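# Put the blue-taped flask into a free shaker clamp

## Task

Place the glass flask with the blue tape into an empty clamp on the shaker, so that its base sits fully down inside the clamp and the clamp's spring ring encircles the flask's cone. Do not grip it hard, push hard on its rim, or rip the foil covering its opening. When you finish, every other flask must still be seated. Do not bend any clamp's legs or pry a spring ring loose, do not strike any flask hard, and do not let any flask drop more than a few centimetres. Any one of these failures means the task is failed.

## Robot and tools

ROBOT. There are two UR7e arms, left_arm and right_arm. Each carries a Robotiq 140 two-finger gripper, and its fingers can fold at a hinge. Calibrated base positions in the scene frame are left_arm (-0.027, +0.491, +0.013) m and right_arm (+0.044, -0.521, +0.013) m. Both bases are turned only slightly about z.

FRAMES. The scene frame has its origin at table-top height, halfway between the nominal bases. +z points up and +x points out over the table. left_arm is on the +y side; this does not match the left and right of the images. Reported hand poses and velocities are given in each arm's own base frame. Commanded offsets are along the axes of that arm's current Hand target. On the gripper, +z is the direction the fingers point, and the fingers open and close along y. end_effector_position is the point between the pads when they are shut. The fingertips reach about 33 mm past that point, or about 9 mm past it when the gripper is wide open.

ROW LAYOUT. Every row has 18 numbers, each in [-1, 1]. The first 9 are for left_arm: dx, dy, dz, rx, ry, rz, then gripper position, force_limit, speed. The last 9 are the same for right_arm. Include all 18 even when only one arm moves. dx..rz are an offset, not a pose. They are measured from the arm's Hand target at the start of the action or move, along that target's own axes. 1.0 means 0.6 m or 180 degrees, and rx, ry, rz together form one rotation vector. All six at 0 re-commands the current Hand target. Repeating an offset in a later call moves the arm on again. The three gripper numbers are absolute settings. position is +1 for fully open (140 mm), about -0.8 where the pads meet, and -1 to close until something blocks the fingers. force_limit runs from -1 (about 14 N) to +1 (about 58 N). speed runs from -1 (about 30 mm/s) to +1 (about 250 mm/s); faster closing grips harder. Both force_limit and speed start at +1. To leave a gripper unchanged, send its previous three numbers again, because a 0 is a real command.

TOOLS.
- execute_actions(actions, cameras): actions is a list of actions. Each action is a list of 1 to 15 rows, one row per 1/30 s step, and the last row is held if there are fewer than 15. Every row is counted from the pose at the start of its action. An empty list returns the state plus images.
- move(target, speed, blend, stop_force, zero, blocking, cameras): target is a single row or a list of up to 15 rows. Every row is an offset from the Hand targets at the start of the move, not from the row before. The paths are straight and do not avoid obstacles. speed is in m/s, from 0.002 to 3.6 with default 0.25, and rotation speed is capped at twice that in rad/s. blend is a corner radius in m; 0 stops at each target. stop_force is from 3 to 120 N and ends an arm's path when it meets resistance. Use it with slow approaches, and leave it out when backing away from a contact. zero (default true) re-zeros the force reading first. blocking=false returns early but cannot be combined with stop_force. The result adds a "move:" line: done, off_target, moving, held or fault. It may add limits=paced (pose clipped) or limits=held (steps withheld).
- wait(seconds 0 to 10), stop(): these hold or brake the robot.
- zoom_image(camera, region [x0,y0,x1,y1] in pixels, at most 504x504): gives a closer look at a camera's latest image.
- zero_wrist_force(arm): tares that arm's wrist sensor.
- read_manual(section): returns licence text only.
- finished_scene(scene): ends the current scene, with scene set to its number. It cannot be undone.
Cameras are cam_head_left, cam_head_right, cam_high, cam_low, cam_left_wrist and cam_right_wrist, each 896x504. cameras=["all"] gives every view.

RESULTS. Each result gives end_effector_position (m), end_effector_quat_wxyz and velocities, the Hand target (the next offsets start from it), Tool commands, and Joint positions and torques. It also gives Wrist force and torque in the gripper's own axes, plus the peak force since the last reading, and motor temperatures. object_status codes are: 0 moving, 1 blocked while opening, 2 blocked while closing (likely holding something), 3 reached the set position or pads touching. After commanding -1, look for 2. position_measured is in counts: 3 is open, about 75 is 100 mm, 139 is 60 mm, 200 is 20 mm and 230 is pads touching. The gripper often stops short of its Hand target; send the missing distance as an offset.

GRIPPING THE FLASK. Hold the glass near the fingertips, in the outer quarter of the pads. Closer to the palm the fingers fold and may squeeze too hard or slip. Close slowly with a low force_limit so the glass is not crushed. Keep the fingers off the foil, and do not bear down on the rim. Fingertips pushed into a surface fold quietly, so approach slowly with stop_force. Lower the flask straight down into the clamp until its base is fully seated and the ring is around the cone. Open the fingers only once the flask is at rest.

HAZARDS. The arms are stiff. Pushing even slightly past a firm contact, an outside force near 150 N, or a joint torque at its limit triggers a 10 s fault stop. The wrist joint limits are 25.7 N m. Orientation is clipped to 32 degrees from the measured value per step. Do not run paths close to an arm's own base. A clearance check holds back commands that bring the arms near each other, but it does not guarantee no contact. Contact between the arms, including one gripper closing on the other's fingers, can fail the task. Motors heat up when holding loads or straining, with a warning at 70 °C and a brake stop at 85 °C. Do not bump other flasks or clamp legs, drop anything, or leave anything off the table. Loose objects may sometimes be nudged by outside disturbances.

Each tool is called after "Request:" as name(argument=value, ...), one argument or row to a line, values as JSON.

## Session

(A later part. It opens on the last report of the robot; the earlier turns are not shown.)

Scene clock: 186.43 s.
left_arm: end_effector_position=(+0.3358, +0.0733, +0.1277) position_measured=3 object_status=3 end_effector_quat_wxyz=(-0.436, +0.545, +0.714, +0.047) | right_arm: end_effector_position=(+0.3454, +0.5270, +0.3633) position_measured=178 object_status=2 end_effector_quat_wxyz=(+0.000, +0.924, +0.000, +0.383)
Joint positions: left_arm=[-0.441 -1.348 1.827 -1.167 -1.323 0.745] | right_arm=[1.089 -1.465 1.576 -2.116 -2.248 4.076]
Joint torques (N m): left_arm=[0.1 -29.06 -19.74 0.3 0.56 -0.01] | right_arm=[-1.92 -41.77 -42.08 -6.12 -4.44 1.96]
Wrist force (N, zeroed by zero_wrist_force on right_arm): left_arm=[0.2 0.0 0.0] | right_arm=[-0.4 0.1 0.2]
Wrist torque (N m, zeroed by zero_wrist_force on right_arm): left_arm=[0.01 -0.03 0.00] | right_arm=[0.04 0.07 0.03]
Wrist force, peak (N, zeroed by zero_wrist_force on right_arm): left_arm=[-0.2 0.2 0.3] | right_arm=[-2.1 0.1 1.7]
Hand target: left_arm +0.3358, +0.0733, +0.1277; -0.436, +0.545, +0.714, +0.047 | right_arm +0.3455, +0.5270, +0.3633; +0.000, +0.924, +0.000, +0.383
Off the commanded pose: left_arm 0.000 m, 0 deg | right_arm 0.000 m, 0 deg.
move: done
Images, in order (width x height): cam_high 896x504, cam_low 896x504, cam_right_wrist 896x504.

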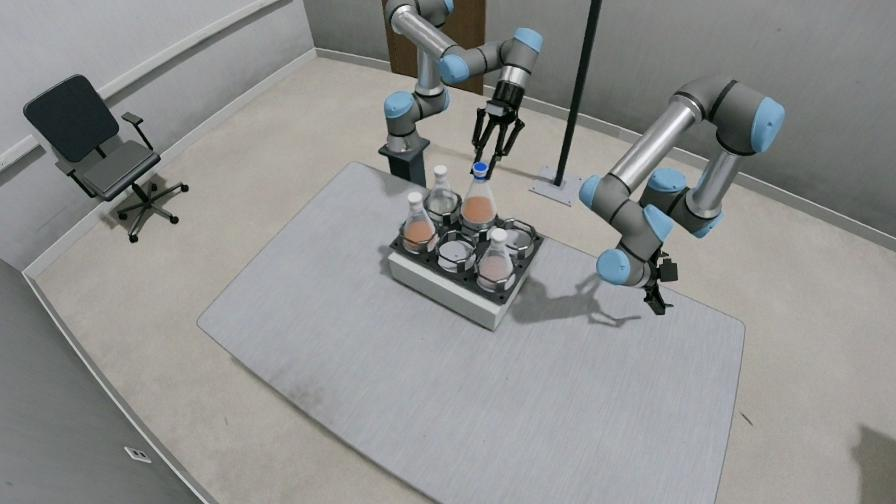

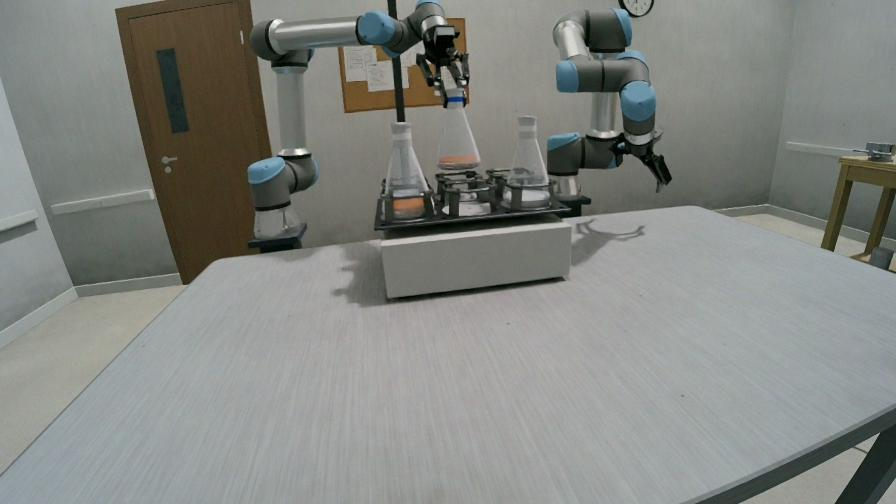

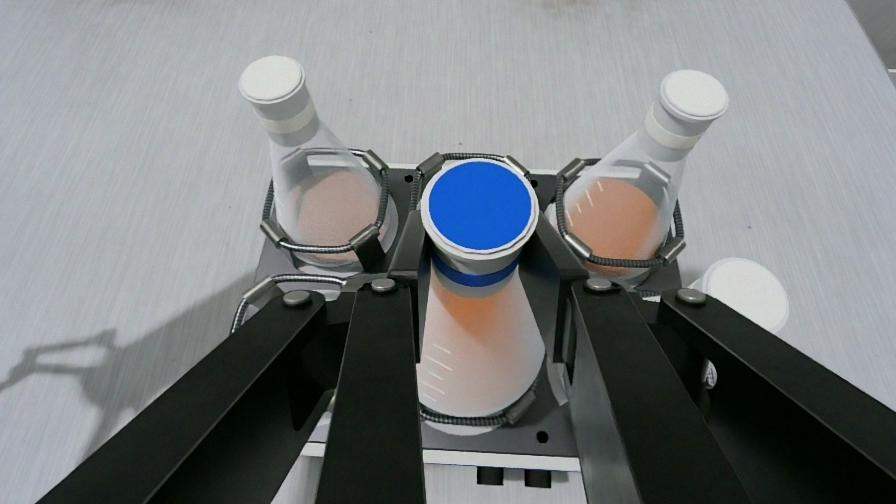

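Request:
move(
  target=[
    [0,0,0,0,0,0,1,1,1,-0.09,0,0.09,0,0,0,-1,-1,-1],
  ],
  speed=0.02,
  cameras=["cam_right_wrist","cam_low","cam_high"],
  stop_force=10,
  zero=false,
)

Request:
zoom_image(
  camera="cam_low",
  region=[370, 80, 570, 240],
)

Request:
zoom_image(
  camera="cam_high",
  region=[430, 160, 530, 270],
)

Request:
zoom_image(
  camera="cam_right_wrist",
  region=[380, 330, 620, 504],
)

Scene clock: 212.47 s.
left_arm: end_effector_position=(+0.3358, +0.0733, +0.1277) position_measured=3 object_status=3 end_effector_quat_wxyz=(-0.436, +0.545, +0.714, +0.047) | right_arm: end_effector_position=(+0.3455, +0.5270, +0.3374) position_measured=178 object_status=2 end_effector_quat_wxyz=(+0.000, +0.924, +0.000, +0.383)
Joint positions: left_arm=[-0.441 -1.348 1.827 -1.167 -1.323 0.745] | right_arm=[1.089 -1.456 1.633 -2.182 -2.248 4.076]
Joint torques (N m): left_arm=[-0.55 -29.12 -19.42 0.24 0.45 -0.27] | right_arm=[-2.57 -39.74 -40.72 -5.91 2.1 1.43]
Wrist force (N, zeroed by zero_wrist_force on right_arm): left_arm=[0.2 0.0 0.0] | right_arm=[3.0 2.1 -3.0]
Wrist torque (N m, zeroed by zero_wrist_force on right_arm): left_arm=[0.00 -0.04 0.01] | right_arm=[-0.22 0.01 -0.12]
Wrist force, peak (N, zeroed by zero_wrist_force on right_arm): left_arm=[0.2 0.4 0.0] | right_arm=[8.3 3.6 -9.3]
Hand target: left_arm +0.3358, +0.0733, +0.1277; -0.436, +0.545, +0.714, +0.047 | right_arm +0.3455, +0.5270, +0.3374; +0.000, +0.924, +0.000, +0.383 (not the last commanded pose)
Off the commanded pose: left_arm 0.000 m, 0 deg | right_arm 0.050 m, 0 deg.
move: contact (right_arm)
Images, in order (width x height): cam_high 896x504, cam_low 896x504, cam_right_wrist 896x504.

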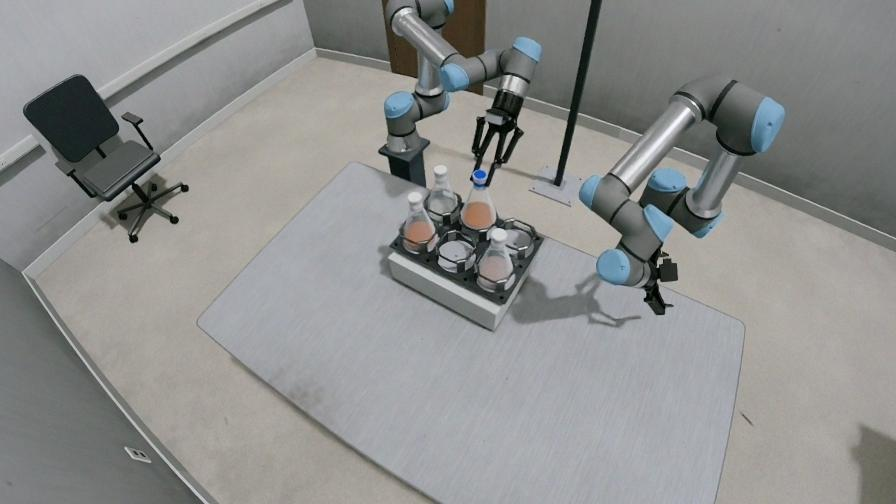

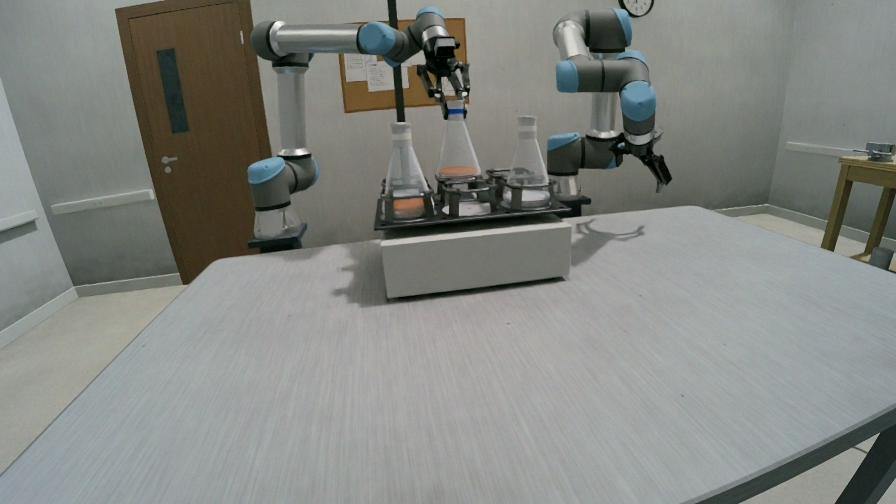

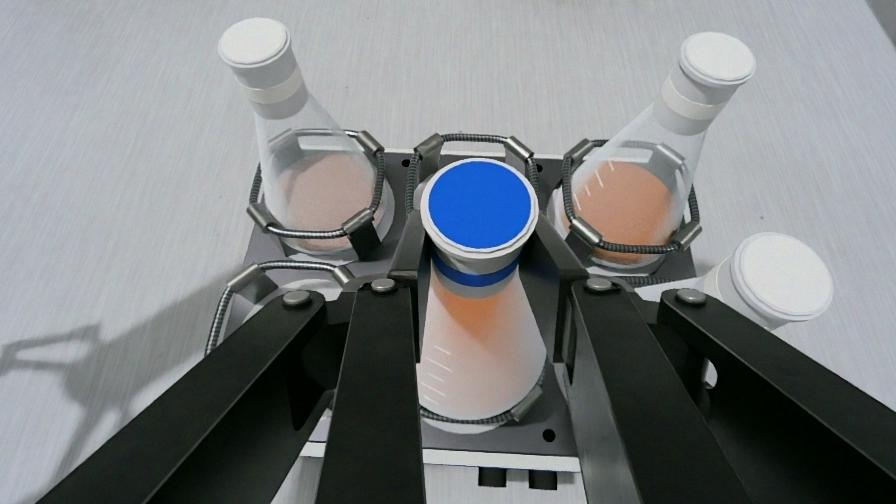

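Scaled by 2.520 from the camera's 896x504 image, which has a finer 1280x720 frame.

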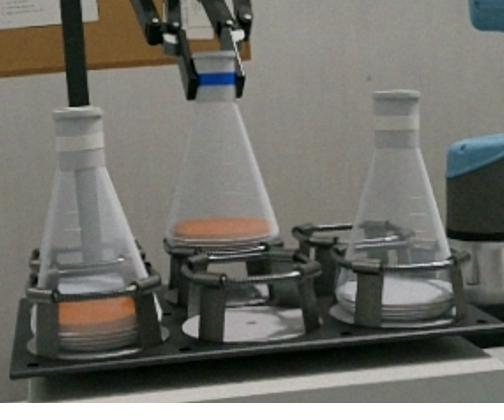

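Scaled by 4.582 from the camera's 896x504 image, which has a finer 1280x720 frame.

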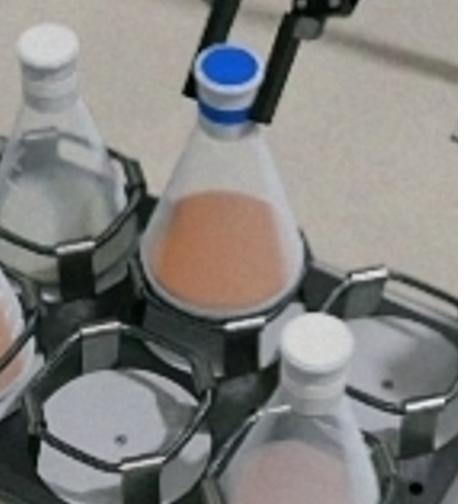

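Scaled by 2.100 from the camera's 896x504 image, which has a finer 1280x720 frame.

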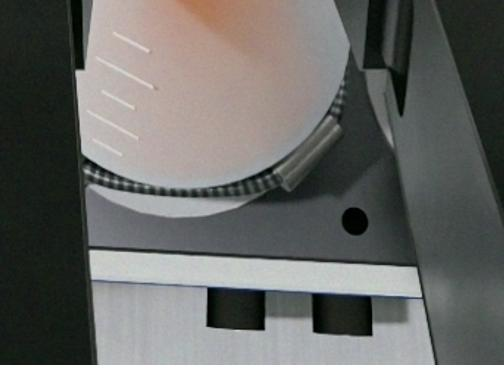

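Request:
move(
  target=[
    [0,0,0,0,0,0,1,1,1,-0.06,0,0.06,0,0,0,-1,-1,-1],
  ],
  speed=0.012,
  stop_force=35,
  zero=false,
  cameras=["cam_right_wrist"],
)

Request:
zoom_image(
  camera="cam_right_wrist",
  region=[380, 330, 620, 504],
)

Scene clock: 222.10 s.
left_arm: end_effector_position=(+0.3358, +0.0733, +0.1277) position_measured=3 object_status=3 end_effector_quat_wxyz=(-0.436, +0.545, +0.714, +0.047) | right_arm: end_effector_position=(+0.3455, +0.5270, +0.3275) position_measured=178 object_status=2 end_effector_quat_wxyz=(+0.000, +0.924, +0.000, +0.383)
Joint positions: left_arm=[-0.441 -1.348 1.827 -1.167 -1.323 0.745] | right_arm=[1.089 -1.452 1.654 -2.207 -2.248 4.076]
Joint torques (N m): left_arm=[0.43 -28.91 -18.88 -0.03 0.92 0.01] | right_arm=[4.44 -28.19 -27.28 -1.16 6.24 1.97]
Wrist force (N, zeroed by zero_wrist_force on right_arm): left_arm=[0.0 0.2 -0.3] | right_arm=[24.2 5.9 -15.7]
Wrist torque (N m, zeroed by zero_wrist_force on right_arm): left_arm=[0.04 0.00 0.00] | right_arm=[-0.39 -0.27 -0.21]
Wrist force, peak (N, zeroed by zero_wrist_force on right_arm): left_arm=[0.1 0.5 0.0] | right_arm=[29.1 7.5 -22.6]
Hand target: left_arm +0.3358, +0.0733, +0.1277; -0.436, +0.545, +0.714, +0.047 | right_arm +0.3455, +0.5270, +0.3275; +0.000, +0.924, +0.000, +0.383 (not the last commanded pose)
Off the commanded pose: left_arm 0.000 m, 0 deg | right_arm 0.041 m, 0 deg.
move: contact (right_arm)
Images, in order (width x height): cam_right_wrist 896x504.

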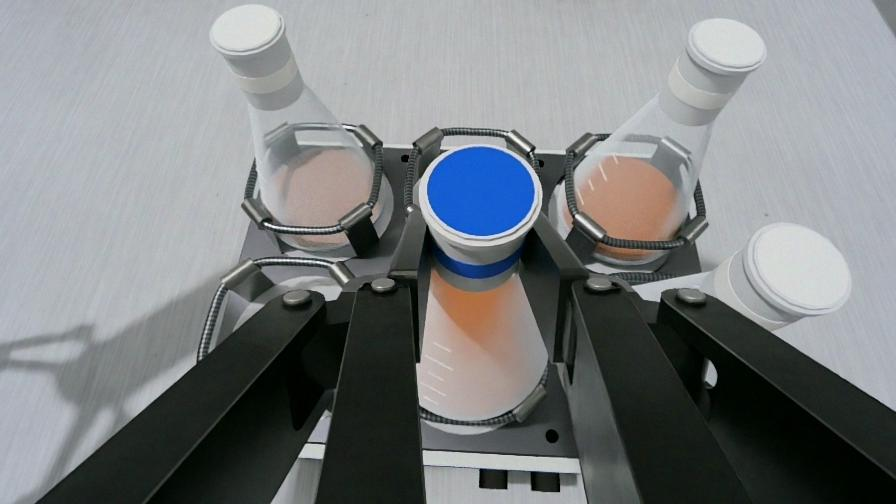

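Scaled by 2.100 from the camera's 896x504 image, which has a finer 1280x720 frame.

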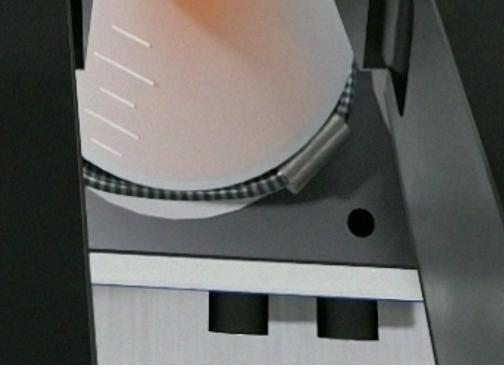

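Request:
move(
  target=[
    [0,0,0,0,0,0,1,1,1,0.0045,0,-0.0045,0,0,0,-0.98,-0.05,-1],
    [0,0,0,0,0,0,1,1,1,0.006,-0.0417,-0.006,-0.0393,0,-0.0393,-0.98,-0.05,-1],
  ],
  speed=0.03,
  cameras=["cam_right_wrist","cam_low"],
)

Request:
zoom_image(
  camera="cam_low",
  region=[370, 80, 570, 240],
)

Scene clock: 261.53 s.
left_arm: end_effector_position=(+0.3358, +0.0733, +0.1277) position_measured=3 object_status=3 end_effector_quat_wxyz=(-0.436, +0.545, +0.714, +0.047) | right_arm: end_effector_position=(+0.3455, +0.5521, +0.3326) position_measured=179 object_status=2 end_effector_quat_wxyz=(+0.081, +0.920, +0.033, +0.381)
Joint positions: left_arm=[-0.441 -1.348 1.827 -1.167 -1.323 0.745] | right_arm=[1.139 -1.325 1.455 -1.96 -2.338 4.104]
Joint torques (N m): left_arm=[-1.48 -28.27 -18.68 0.18 0.37 -0.18] | right_arm=[-4.67 -47.94 -15.04 -6.21 0 1.65]
Wrist force (N, zeroed by zero_wrist_force on right_arm): left_arm=[0.3 0.2 -0.1] | right_arm=[2.9 3.2 -1.1]
Wrist torque (N m, zeroed by zero_wrist_force on right_arm): left_arm=[0.04 -0.06 0.00] | right_arm=[-0.39 0.09 -0.38]
Wrist force, peak (N, zeroed by zero_wrist_force on right_arm): left_arm=[-0.2 0.3 0.2] | right_arm=[24.4 5.8 -15.6]
Hand target: left_arm +0.3358, +0.0733, +0.1277; -0.436, +0.545, +0.714, +0.047 | right_arm +0.3455, +0.5520, +0.3326; +0.081, +0.920, +0.033, +0.381
Off the commanded pose: left_arm 0.000 m, 0 deg | right_arm 0.000 m, 0 deg.
move: done
Images, in order (width x height): cam_low 896x504, cam_right_wrist 896x504.

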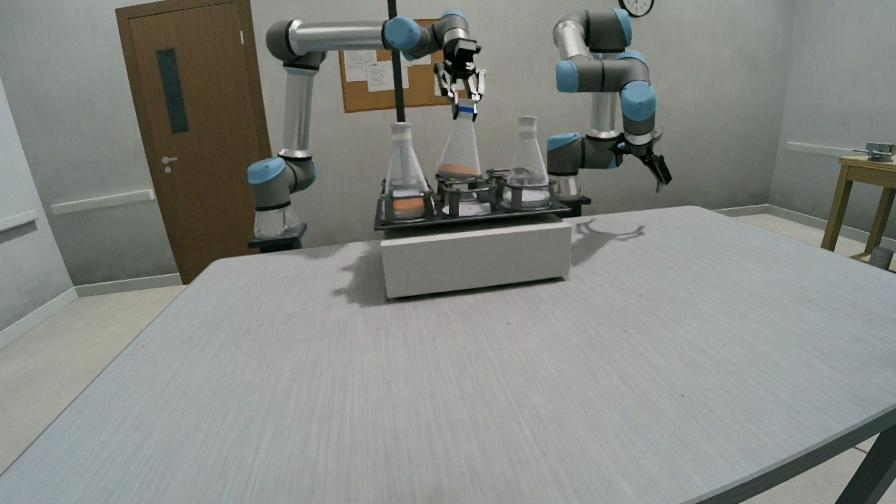

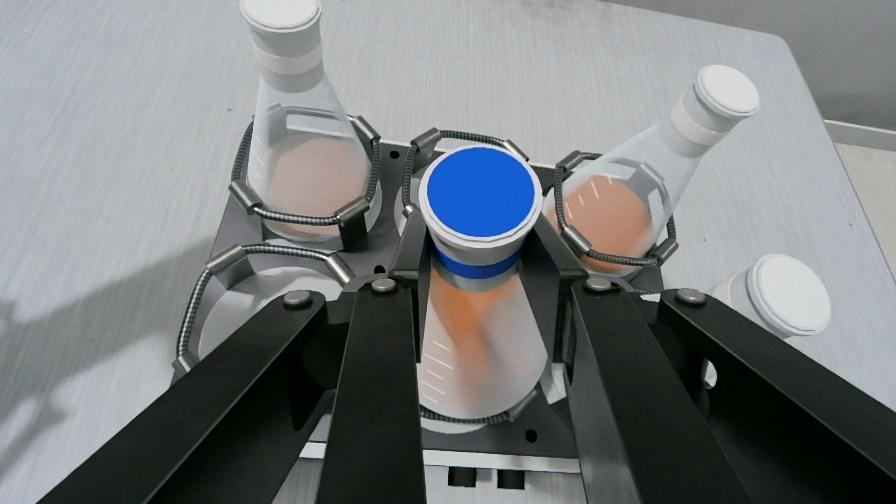

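Scaled by 2.520 from the camera's 896x504 image, which has a finer 1280x720 frame.

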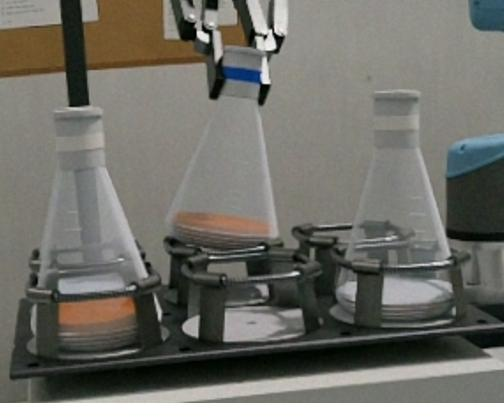

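Request:
move(
  target=[
    [0,0,0,0,0,0,1,1,1,-0.0232,-0.0058,0.0232,0,0,0,-0.98,-0.05,-1],
  ],
  speed=0.012,
  stop_force=25,
  zero=false,
  cameras=["cam_right_wrist","cam_low","cam_high"],
)

Request:
zoom_image(
  camera="cam_low",
  region=[370, 80, 570, 240],
)

Request:
zoom_image(
  camera="cam_high",
  region=[430, 160, 530, 270],
)

Scene clock: 274.50 s.
left_arm: end_effector_position=(+0.3358, +0.0733, +0.1277) position_measured=3 object_status=3 end_effector_quat_wxyz=(-0.436, +0.545, +0.714, +0.047) | right_arm: end_effector_position=(+0.3455, +0.5520, +0.3294) position_measured=179 object_status=2 end_effector_quat_wxyz=(+0.080, +0.920, +0.033, +0.381)
Joint positions: left_arm=[-0.441 -1.348 1.827 -1.167 -1.323 0.745] | right_arm=[1.139 -1.324 1.463 -1.968 -2.337 4.104]
Joint torques (N m): left_arm=[0.47 -27.74 -19.37 0.21 0.71 -0.09] | right_arm=[-4.12 -37 -35.63 -3.7 5.53 -0.92]
Wrist force (N, zeroed by zero_wrist_force on right_arm): left_arm=[0.1 0.0 0.0] | right_arm=[12.3 11.0 -12.4]
Wrist torque (N m, zeroed by zero_wrist_force on right_arm): left_arm=[0.01 -0.02 0.00] | right_arm=[-1.02 -0.16 -0.71]
Wrist force, peak (N, zeroed by zero_wrist_force on right_arm): left_arm=[0.1 0.1 0.5] | right_arm=[17.5 13.7 -19.9]
Hand target: left_arm +0.3358, +0.0733, +0.1277; -0.436, +0.545, +0.714, +0.047 | right_arm +0.3455, +0.5520, +0.3294; +0.080, +0.920, +0.033, +0.381 (not the last commanded pose)
Off the commanded pose: left_arm 0.000 m, 0 deg | right_arm 0.017 m, 0 deg.
move: contact (right_arm)
Images, in order (width x height): cam_high 896x504, cam_low 896x504, cam_right_wrist 896x504.

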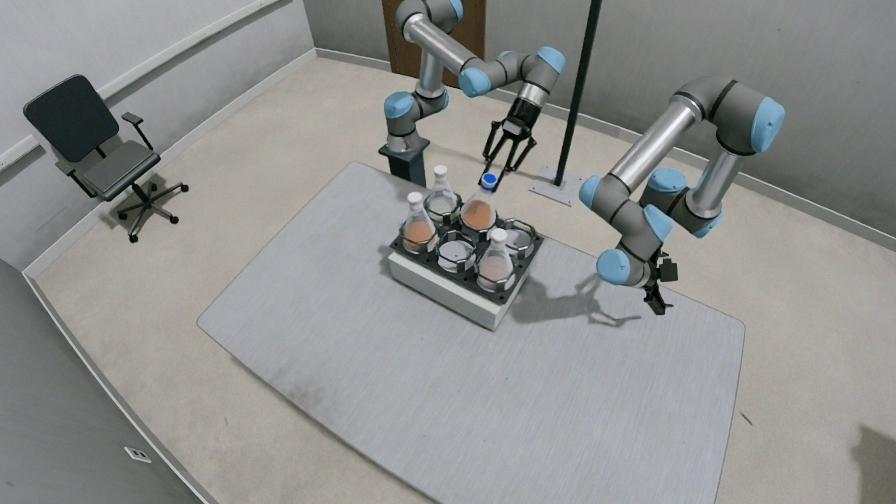

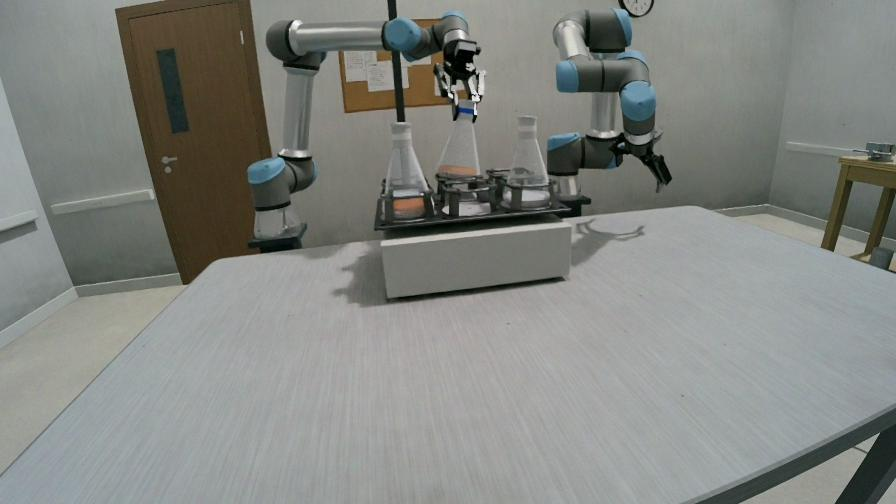

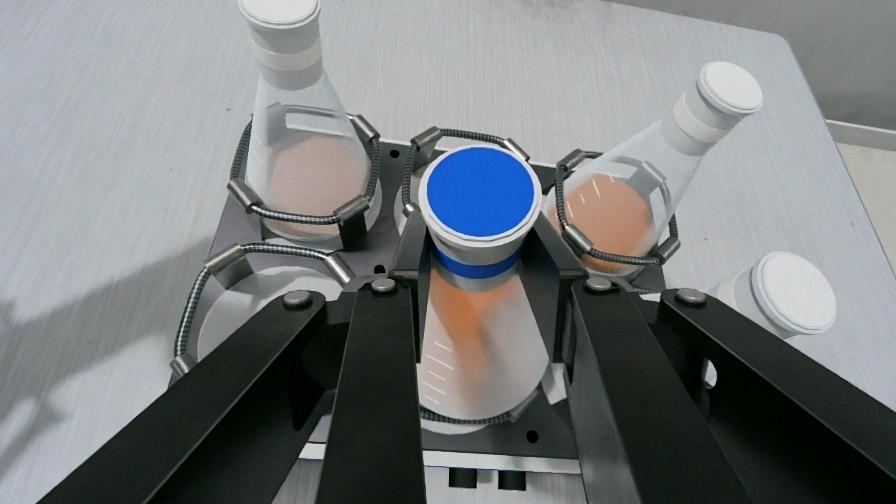

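Scaled by 2.520 from the camera's 896x504 image, which has a finer 1280x720 frame.

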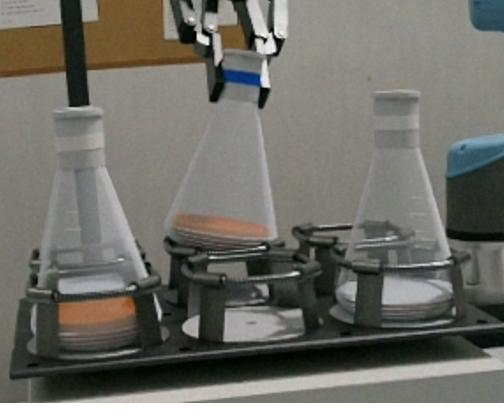

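Scaled by 4.582 from the camera's 896x504 image, which has a finer 1280x720 frame.

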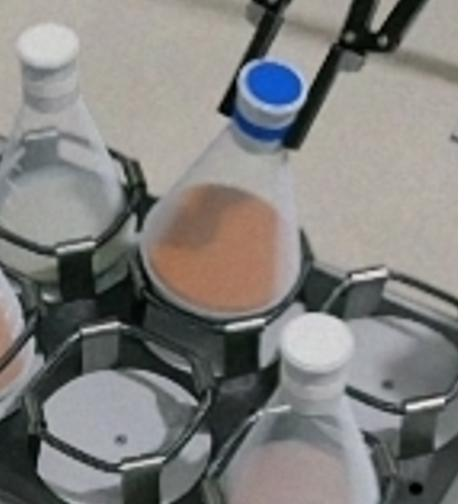

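Request:
move(
  target=[
    [0,0,0,0,0,0,1,1,1,0.001,0.0075,-0.001,0,0,0,-0.98,-0.05,-1],
  ],
  speed=0.01,
)

Request:
move(
  target=[
    [0,0,0,0,0,0,1,1,1,-0.0232,-0.0058,0.0232,0,0,0,-0.98,-0.05,-1],
  ],
  speed=0.012,
  stop_force=32,
  zero=false,
  cameras=["cam_right_wrist","cam_low"],
)

Request:
zoom_image(
  camera="cam_low",
  region=[420, 90, 500, 230],
)

Request:
zoom_image(
  camera="cam_right_wrist",
  region=[380, 330, 620, 504],
)

Scene clock: 289.33 s.
left_arm: end_effector_position=(+0.3358, +0.0733, +0.1277) position_measured=3 object_status=3 end_effector_quat_wxyz=(-0.436, +0.545, +0.714, +0.047) | right_arm: end_effector_position=(+0.3455, +0.5476, +0.3310) position_measured=179 object_status=2 end_effector_quat_wxyz=(+0.080, +0.920, +0.033, +0.381)
Joint positions: left_arm=[-0.441 -1.348 1.827 -1.167 -1.323 0.745] | right_arm=[1.135 -1.335 1.473 -1.971 -2.337 4.1]
Joint torques (N m): left_arm=[-1.31 -28.15 -19 0.2 0.62 -0.09] | right_arm=[-3.61 -35.89 -24.05 -5.43 0.2 -1.62]
Wrist force (N, zeroed by zero_wrist_force on right_arm): left_arm=[-0.1 0.2 0.0] | right_arm=[-0.2 -1.0 0.2]
Wrist torque (N m, zeroed by zero_wrist_force on right_arm): left_arm=[0.04 0.00 0.01] | right_arm=[-0.01 0.04 0.07]
Wrist force, peak (N, zeroed by zero_wrist_force on right_arm): left_arm=[-0.1 0.4 0.1] | right_arm=[12.4 11.1 -12.7]
Hand target: left_arm +0.3358, +0.0733, +0.1277; -0.436, +0.545, +0.714, +0.047 | right_arm +0.3455, +0.5477, +0.3310; +0.080, +0.920, +0.033, +0.381
Off the commanded pose: left_arm 0.000 m, 0 deg | right_arm 0.000 m, 0 deg.
move: done

Scene clock: 291.03 s.
left_arm: end_effector_position=(+0.3358, +0.0733, +0.1277) position_measured=3 object_status=3 end_effector_quat_wxyz=(-0.436, +0.545, +0.714, +0.047) | right_arm: end_effector_position=(+0.3456, +0.5477, +0.3243) position_measured=179 object_status=2 end_effector_quat_wxyz=(+0.080, +0.920, +0.033, +0.382)
Joint positions: left_arm=[-0.441 -1.348 1.827 -1.167 -1.323 0.745] | right_arm=[1.135 -1.332 1.487 -1.988 -2.337 4.1]
Joint torques (N m): left_arm=[-0.92 -29 -20.36 0.29 0.72 -0.24] | right_arm=[-7.19 -31.93 -25.91 0.76 5.84 0.96]
Wrist force (N, zeroed by zero_wrist_force on right_arm): left_arm=[0.2 0.0 0.0] | right_arm=[24.1 1.4 -18.4]
Wrist torque (N m, zeroed by zero_wrist_force on right_arm): left_arm=[0.00 -0.02 0.01] | right_arm=[-0.27 -0.36 -0.23]
Wrist force, peak (N, zeroed by zero_wrist_force on right_arm): left_arm=[0.2 0.3 0.2] | right_arm=[28.8 1.6 -25.8]
Hand target: left_arm +0.3358, +0.0733, +0.1277; -0.436, +0.545, +0.714, +0.047 | right_arm +0.3456, +0.5477, +0.3244; +0.080, +0.920, +0.033, +0.382 (not the last commanded pose)
Off the commanded pose: left_arm 0.000 m, 0 deg | right_arm 0.013 m, 0 deg.
move: contact (right_arm)
Images, in order (width x height): cam_low 896x504, cam_right_wrist 896x504.

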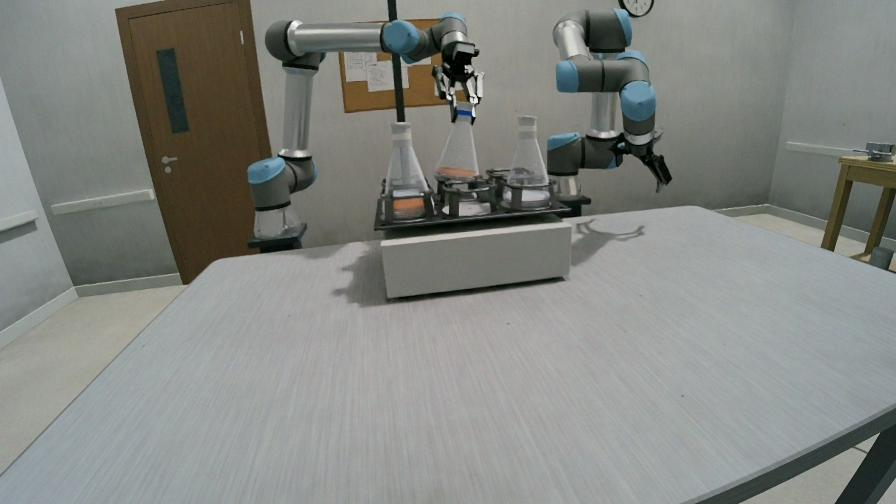

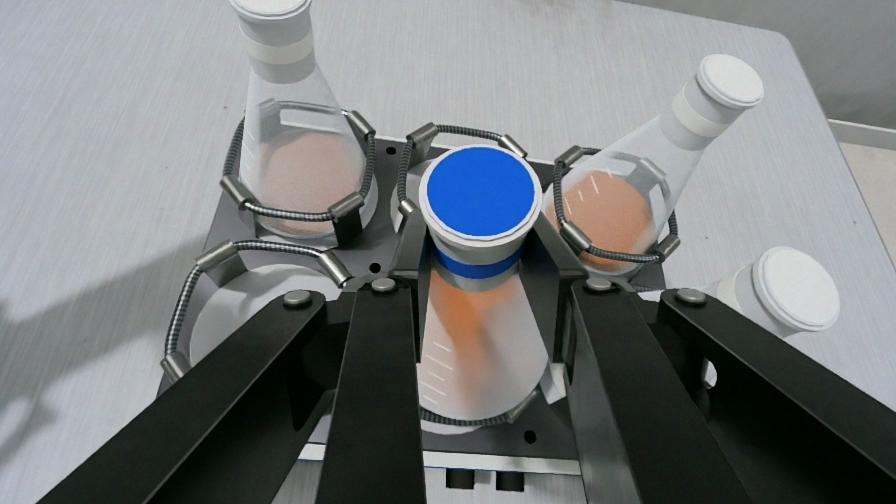

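Scaled by 3.600 from the camera's 896x504 image, which has a finer 1280x720 frame.

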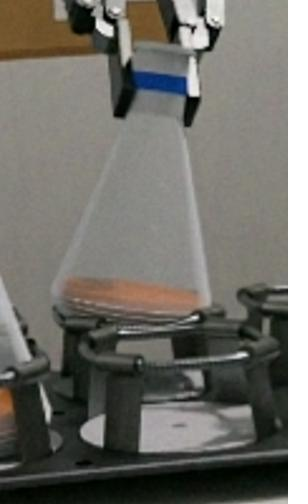

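Scaled by 2.100 from the camera's 896x504 image, which has a finer 1280x720 frame.

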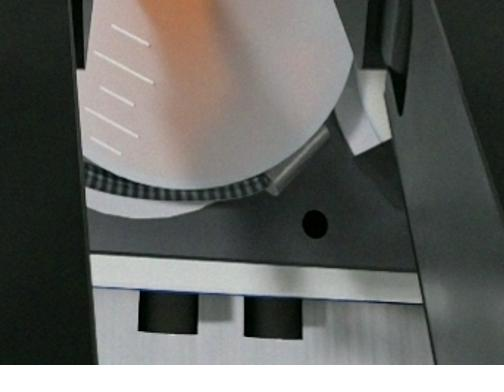

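Request:
move(
  target=[
    [0,0,0,0,0,0,1,1,1,0.001,0.002,-0.001,0,0,0,-0.98,-0.05,-1],
  ],
  speed=0.01,
)

Request:
move(
  target=[
    [0,0,0,0,0,0,1,1,1,-0.0232,-0.0058,0.0232,0,0,0,-0.98,-0.05,-1],
  ],
  speed=0.012,
  stop_force=45,
  zero=false,
  cameras=["cam_right_wrist","cam_low"],
)

Request:
zoom_image(
  camera="cam_low",
  region=[420, 90, 500, 230],
)

Scene clock: 298.17 s.
left_arm: end_effector_position=(+0.3358, +0.0733, +0.1277) position_measured=3 object_status=3 end_effector_quat_wxyz=(-0.436, +0.545, +0.714, +0.047) | right_arm: end_effector_position=(+0.3456, +0.5467, +0.3254) position_measured=179 object_status=2 end_effector_quat_wxyz=(+0.080, +0.920, +0.033, +0.381)
Joint positions: left_arm=[-0.441 -1.348 1.827 -1.167 -1.323 0.745] | right_arm=[1.135 -1.335 1.488 -1.987 -2.337 4.099]
Joint torques (N m): left_arm=[-1.16 -26.83 -19.18 0.35 0.75 -0.01] | right_arm=[-7.79 -38.15 -7.32 1.68 2.04 -2.14]
Wrist force (N, zeroed by zero_wrist_force on right_arm): left_arm=[0.3 0.3 0.1] | right_arm=[12.7 -3.8 -9.0]
Wrist torque (N m, zeroed by zero_wrist_force on right_arm): left_arm=[0.05 -0.06 0.01] | right_arm=[0.37 -0.11 0.23]
Wrist force, peak (N, zeroed by zero_wrist_force on right_arm): left_arm=[0.4 0.3 0.0] | right_arm=[23.9 1.2 -18.7]
Hand target: left_arm +0.3358, +0.0733, +0.1277; -0.436, +0.545, +0.714, +0.047 | right_arm +0.3456, +0.5467, +0.3254; +0.080, +0.920, +0.033, +0.382
Off the commanded pose: left_arm 0.000 m, 0 deg | right_arm 0.000 m, 0 deg.
move: done

Scene clock: 299.53 s.
left_arm: end_effector_position=(+0.3358, +0.0733, +0.1277) position_measured=3 object_status=3 end_effector_quat_wxyz=(-0.436, +0.545, +0.714, +0.047) | right_arm: end_effector_position=(+0.3457, +0.5468, +0.3231) position_measured=179 object_status=2 end_effector_quat_wxyz=(+0.080, +0.920, +0.032, +0.382)
Joint positions: left_arm=[-0.441 -1.348 1.827 -1.167 -1.323 0.745] | right_arm=[1.135 -1.334 1.494 -1.994 -2.337 4.099]
Joint torques (N m): left_arm=[-1.03 -27.11 -20.02 0.22 0.62 -0.13] | right_arm=[-4.94 -27.63 -20.33 5.81 6.64 -1.16]
Wrist force (N, zeroed by zero_wrist_force on right_arm): left_arm=[-0.1 0.2 0.1] | right_arm=[31.9 -2.9 -22.2]
Wrist torque (N m, zeroed by zero_wrist_force on right_arm): left_arm=[0.03 -0.01 0.00] | right_arm=[-0.11 -0.35 -0.20]
Wrist force, peak (N, zeroed by zero_wrist_force on right_arm): left_arm=[0.2 0.2 0.2] | right_arm=[40.3 -4.3 -30.1]
Hand target: left_arm +0.3358, +0.0733, +0.1277; -0.436, +0.545, +0.714, +0.047 | right_arm +0.3456, +0.5467, +0.3230; +0.080, +0.920, +0.033, +0.382 (not the last commanded pose)
Off the commanded pose: left_arm 0.000 m, 0 deg | right_arm 0.018 m, 0 deg.
move: contact (right_arm)
Images, in order (width x height): cam_low 896x504, cam_right_wrist 896x504.

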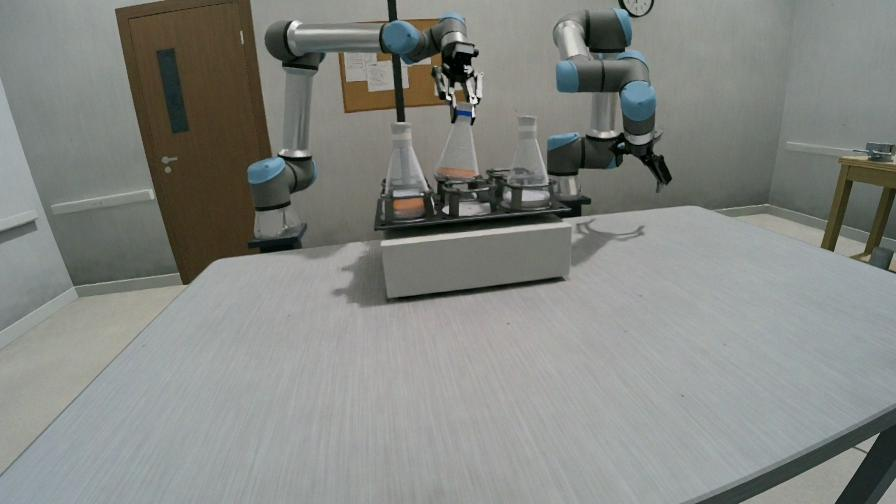

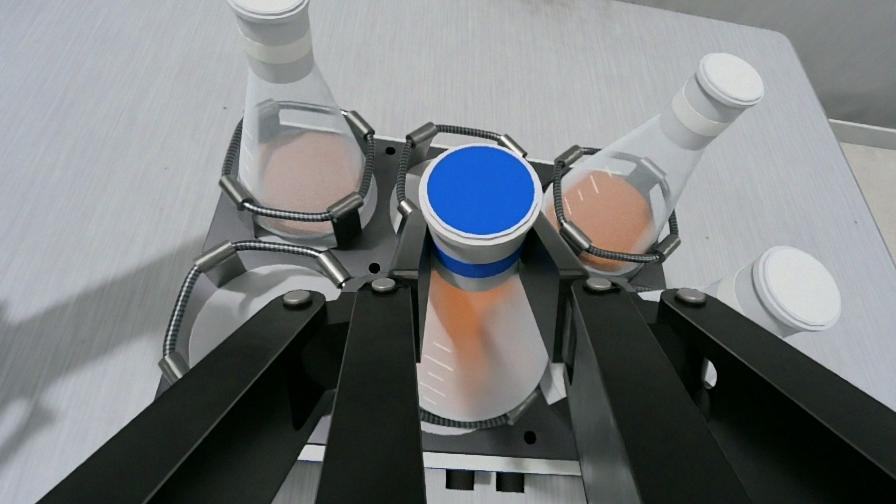

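Scaled by 3.600 from the camera's 896x504 image, which has a finer 1280x720 frame.

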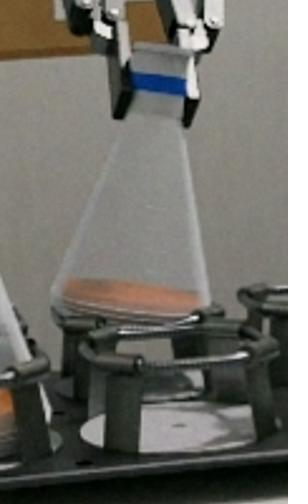

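Request:
move(
  target=[
    [0,0,0,0,0,0,1,1,1,-0.0058,0.0232,0.0058,0.0196,0,0.0196,-0.98,-0.05,-1],
  ],
  speed=0.015,
  cameras=["cam_right_wrist","cam_low"],
)

Request:
zoom_image(
  camera="cam_low",
  region=[420, 90, 500, 230],
)

Scene clock: 309.07 s.
left_arm: end_effector_position=(+0.3358, +0.0733, +0.1277) position_measured=3 object_status=3 end_effector_quat_wxyz=(-0.436, +0.545, +0.714, +0.047) | right_arm: end_effector_position=(+0.3468, +0.5342, +0.3228) position_measured=179 object_status=2 end_effector_quat_wxyz=(+0.034, +0.922, +0.013, +0.386)
Joint positions: left_arm=[-0.441 -1.348 1.827 -1.167 -1.323 0.745] | right_arm=[1.109 -1.403 1.6 -2.136 -2.293 4.081]
Joint torques (N m): left_arm=[-0.13 -27.41 -19.16 0.11 0.75 -0.17] | right_arm=[-1.62 -3.98 -13.79 7.64 6.12 -1.65]
Wrist force (N, zeroed by zero_wrist_force on right_arm): left_arm=[-0.1 0.2 0.0] | right_arm=[38.4 -7.3 -31.3]
Wrist torque (N m, zeroed by zero_wrist_force on right_arm): left_arm=[0.05 0.02 0.01] | right_arm=[-0.18 -0.40 -0.19]
Wrist force, peak (N, zeroed by zero_wrist_force on right_arm): left_arm=[-0.1 0.5 0.0] | right_arm=[41.2 -5.7 -52.9]
Hand target: left_arm +0.3358, +0.0733, +0.1277; -0.436, +0.545, +0.714, +0.047 | right_arm +0.3456, +0.5321, +0.3206; +0.040, +0.923, +0.016, +0.383
Off the commanded pose: left_arm 0.000 m, 0 deg | right_arm 0.003 m, 1 deg.
move: done
Images, in order (width x height): cam_low 896x504, cam_right_wrist 896x504.

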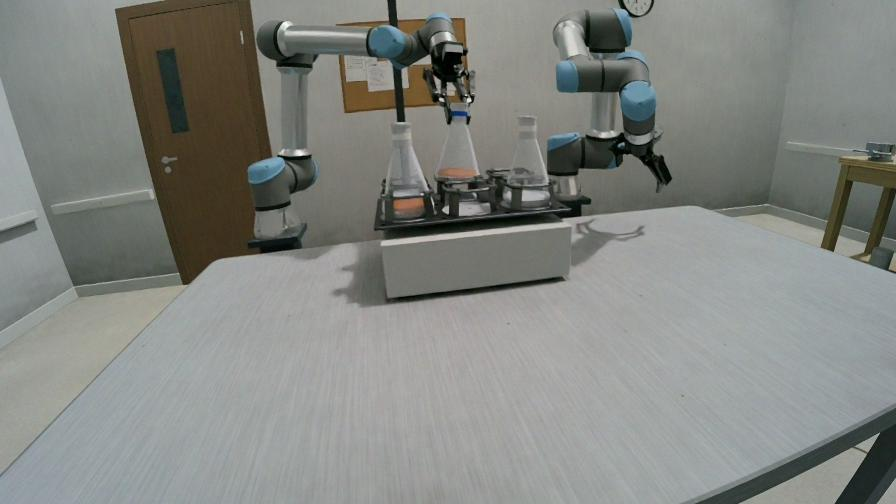

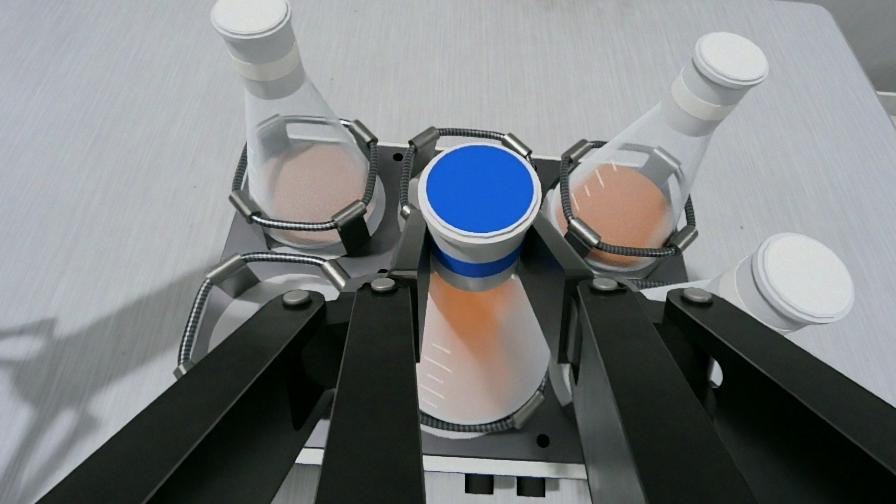

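Scaled by 3.600 from the camera's 896x504 image, which has a finer 1280x720 frame.

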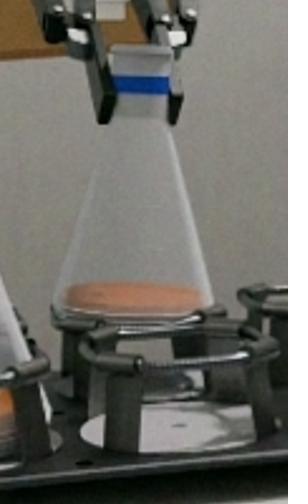

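Request:
move(
  target=[
    [0,0,0,0,0,0,1,1,1,-0.0027,0.0234,0.0027,0.0196,0,0.0196,-0.98,-0.05,-1],
  ],
  speed=0.015,
  cameras=["cam_right_wrist","cam_low"],
)

Request:
zoom_image(
  camera="cam_low",
  region=[420, 90, 500, 230],
)

Request:
zoom_image(
  camera="cam_right_wrist",
  region=[380, 330, 620, 504],
)

Scene clock: 326.37 s.
left_arm: end_effector_position=(+0.3358, +0.0733, +0.1277) position_measured=3 object_status=3 end_effector_quat_wxyz=(-0.436, +0.545, +0.714, +0.047) | right_arm: end_effector_position=(+0.3473, +0.5211, +0.3235) position_measured=179 object_status=2 end_effector_quat_wxyz=(-0.009, +0.922, -0.004, +0.388)
Joint positions: left_arm=[-0.441 -1.348 1.827 -1.167 -1.323 0.745] | right_arm=[1.08 -1.468 1.696 -2.261 -2.245 4.066]
Joint torques (N m): left_arm=[0.08 -26.57 -18.65 0.2 0.85 -0.19] | right_arm=[-8.38 1.33 0.41 7.41 4.68 -1.82]
Wrist force (N, zeroed by zero_wrist_force on right_arm): left_arm=[0.2 -0.1 0.1] | right_arm=[35.1 -10.4 -45.3]
Wrist torque (N m, zeroed by zero_wrist_force on right_arm): left_arm=[-0.01 -0.04 0.00] | right_arm=[-0.31 -0.56 -0.18]
Wrist force, peak (N, zeroed by zero_wrist_force on right_arm): left_arm=[0.3 0.3 0.0] | right_arm=[35.3 -9.3 -48.4]
Hand target: left_arm +0.3358, +0.0733, +0.1277; -0.436, +0.545, +0.714, +0.047 | right_arm +0.3456, +0.5180, +0.3195; +0.000, +0.924, -0.001, +0.383
Off the commanded pose: left_arm 0.000 m, 0 deg | right_arm 0.005 m, 1 deg.
move: off_target (right_arm)
Images, in order (width x height): cam_low 896x504, cam_right_wrist 896x504.

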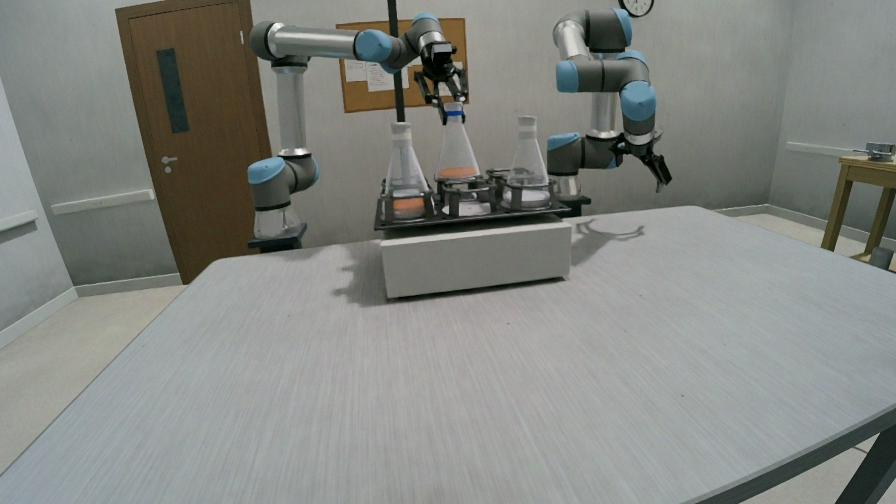

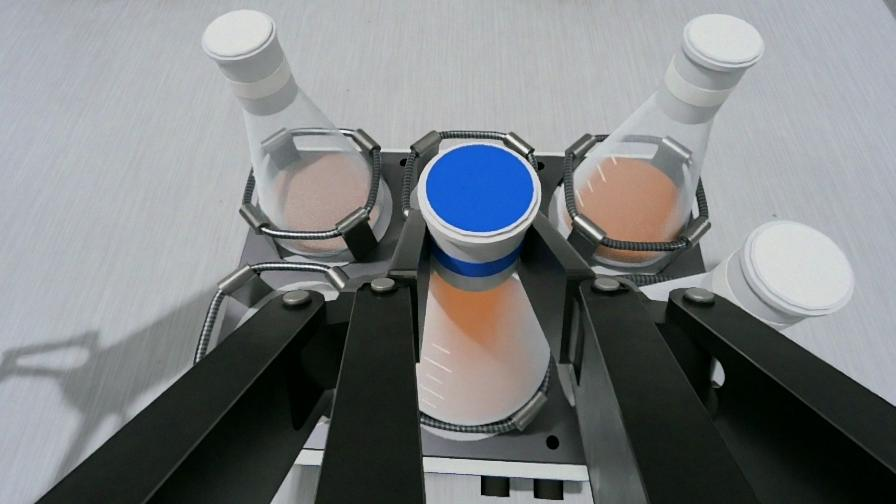

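Scaled by 3.600 from the camera's 896x504 image, which has a finer 1280x720 frame.

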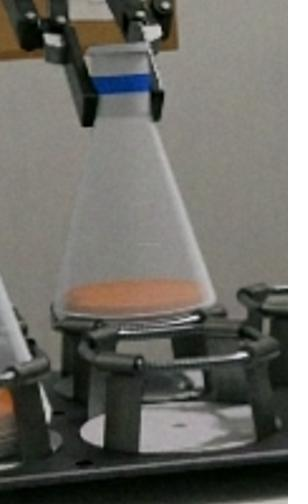

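Scaled by 2.100 from the camera's 896x504 image, which has a finer 1280x720 frame.

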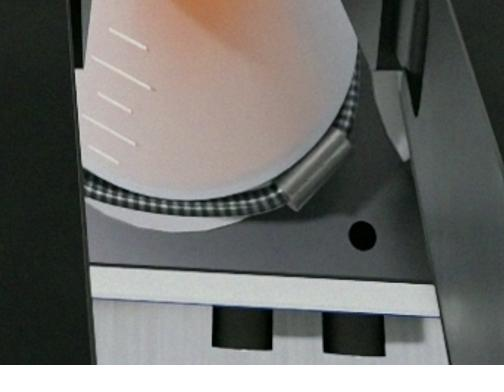

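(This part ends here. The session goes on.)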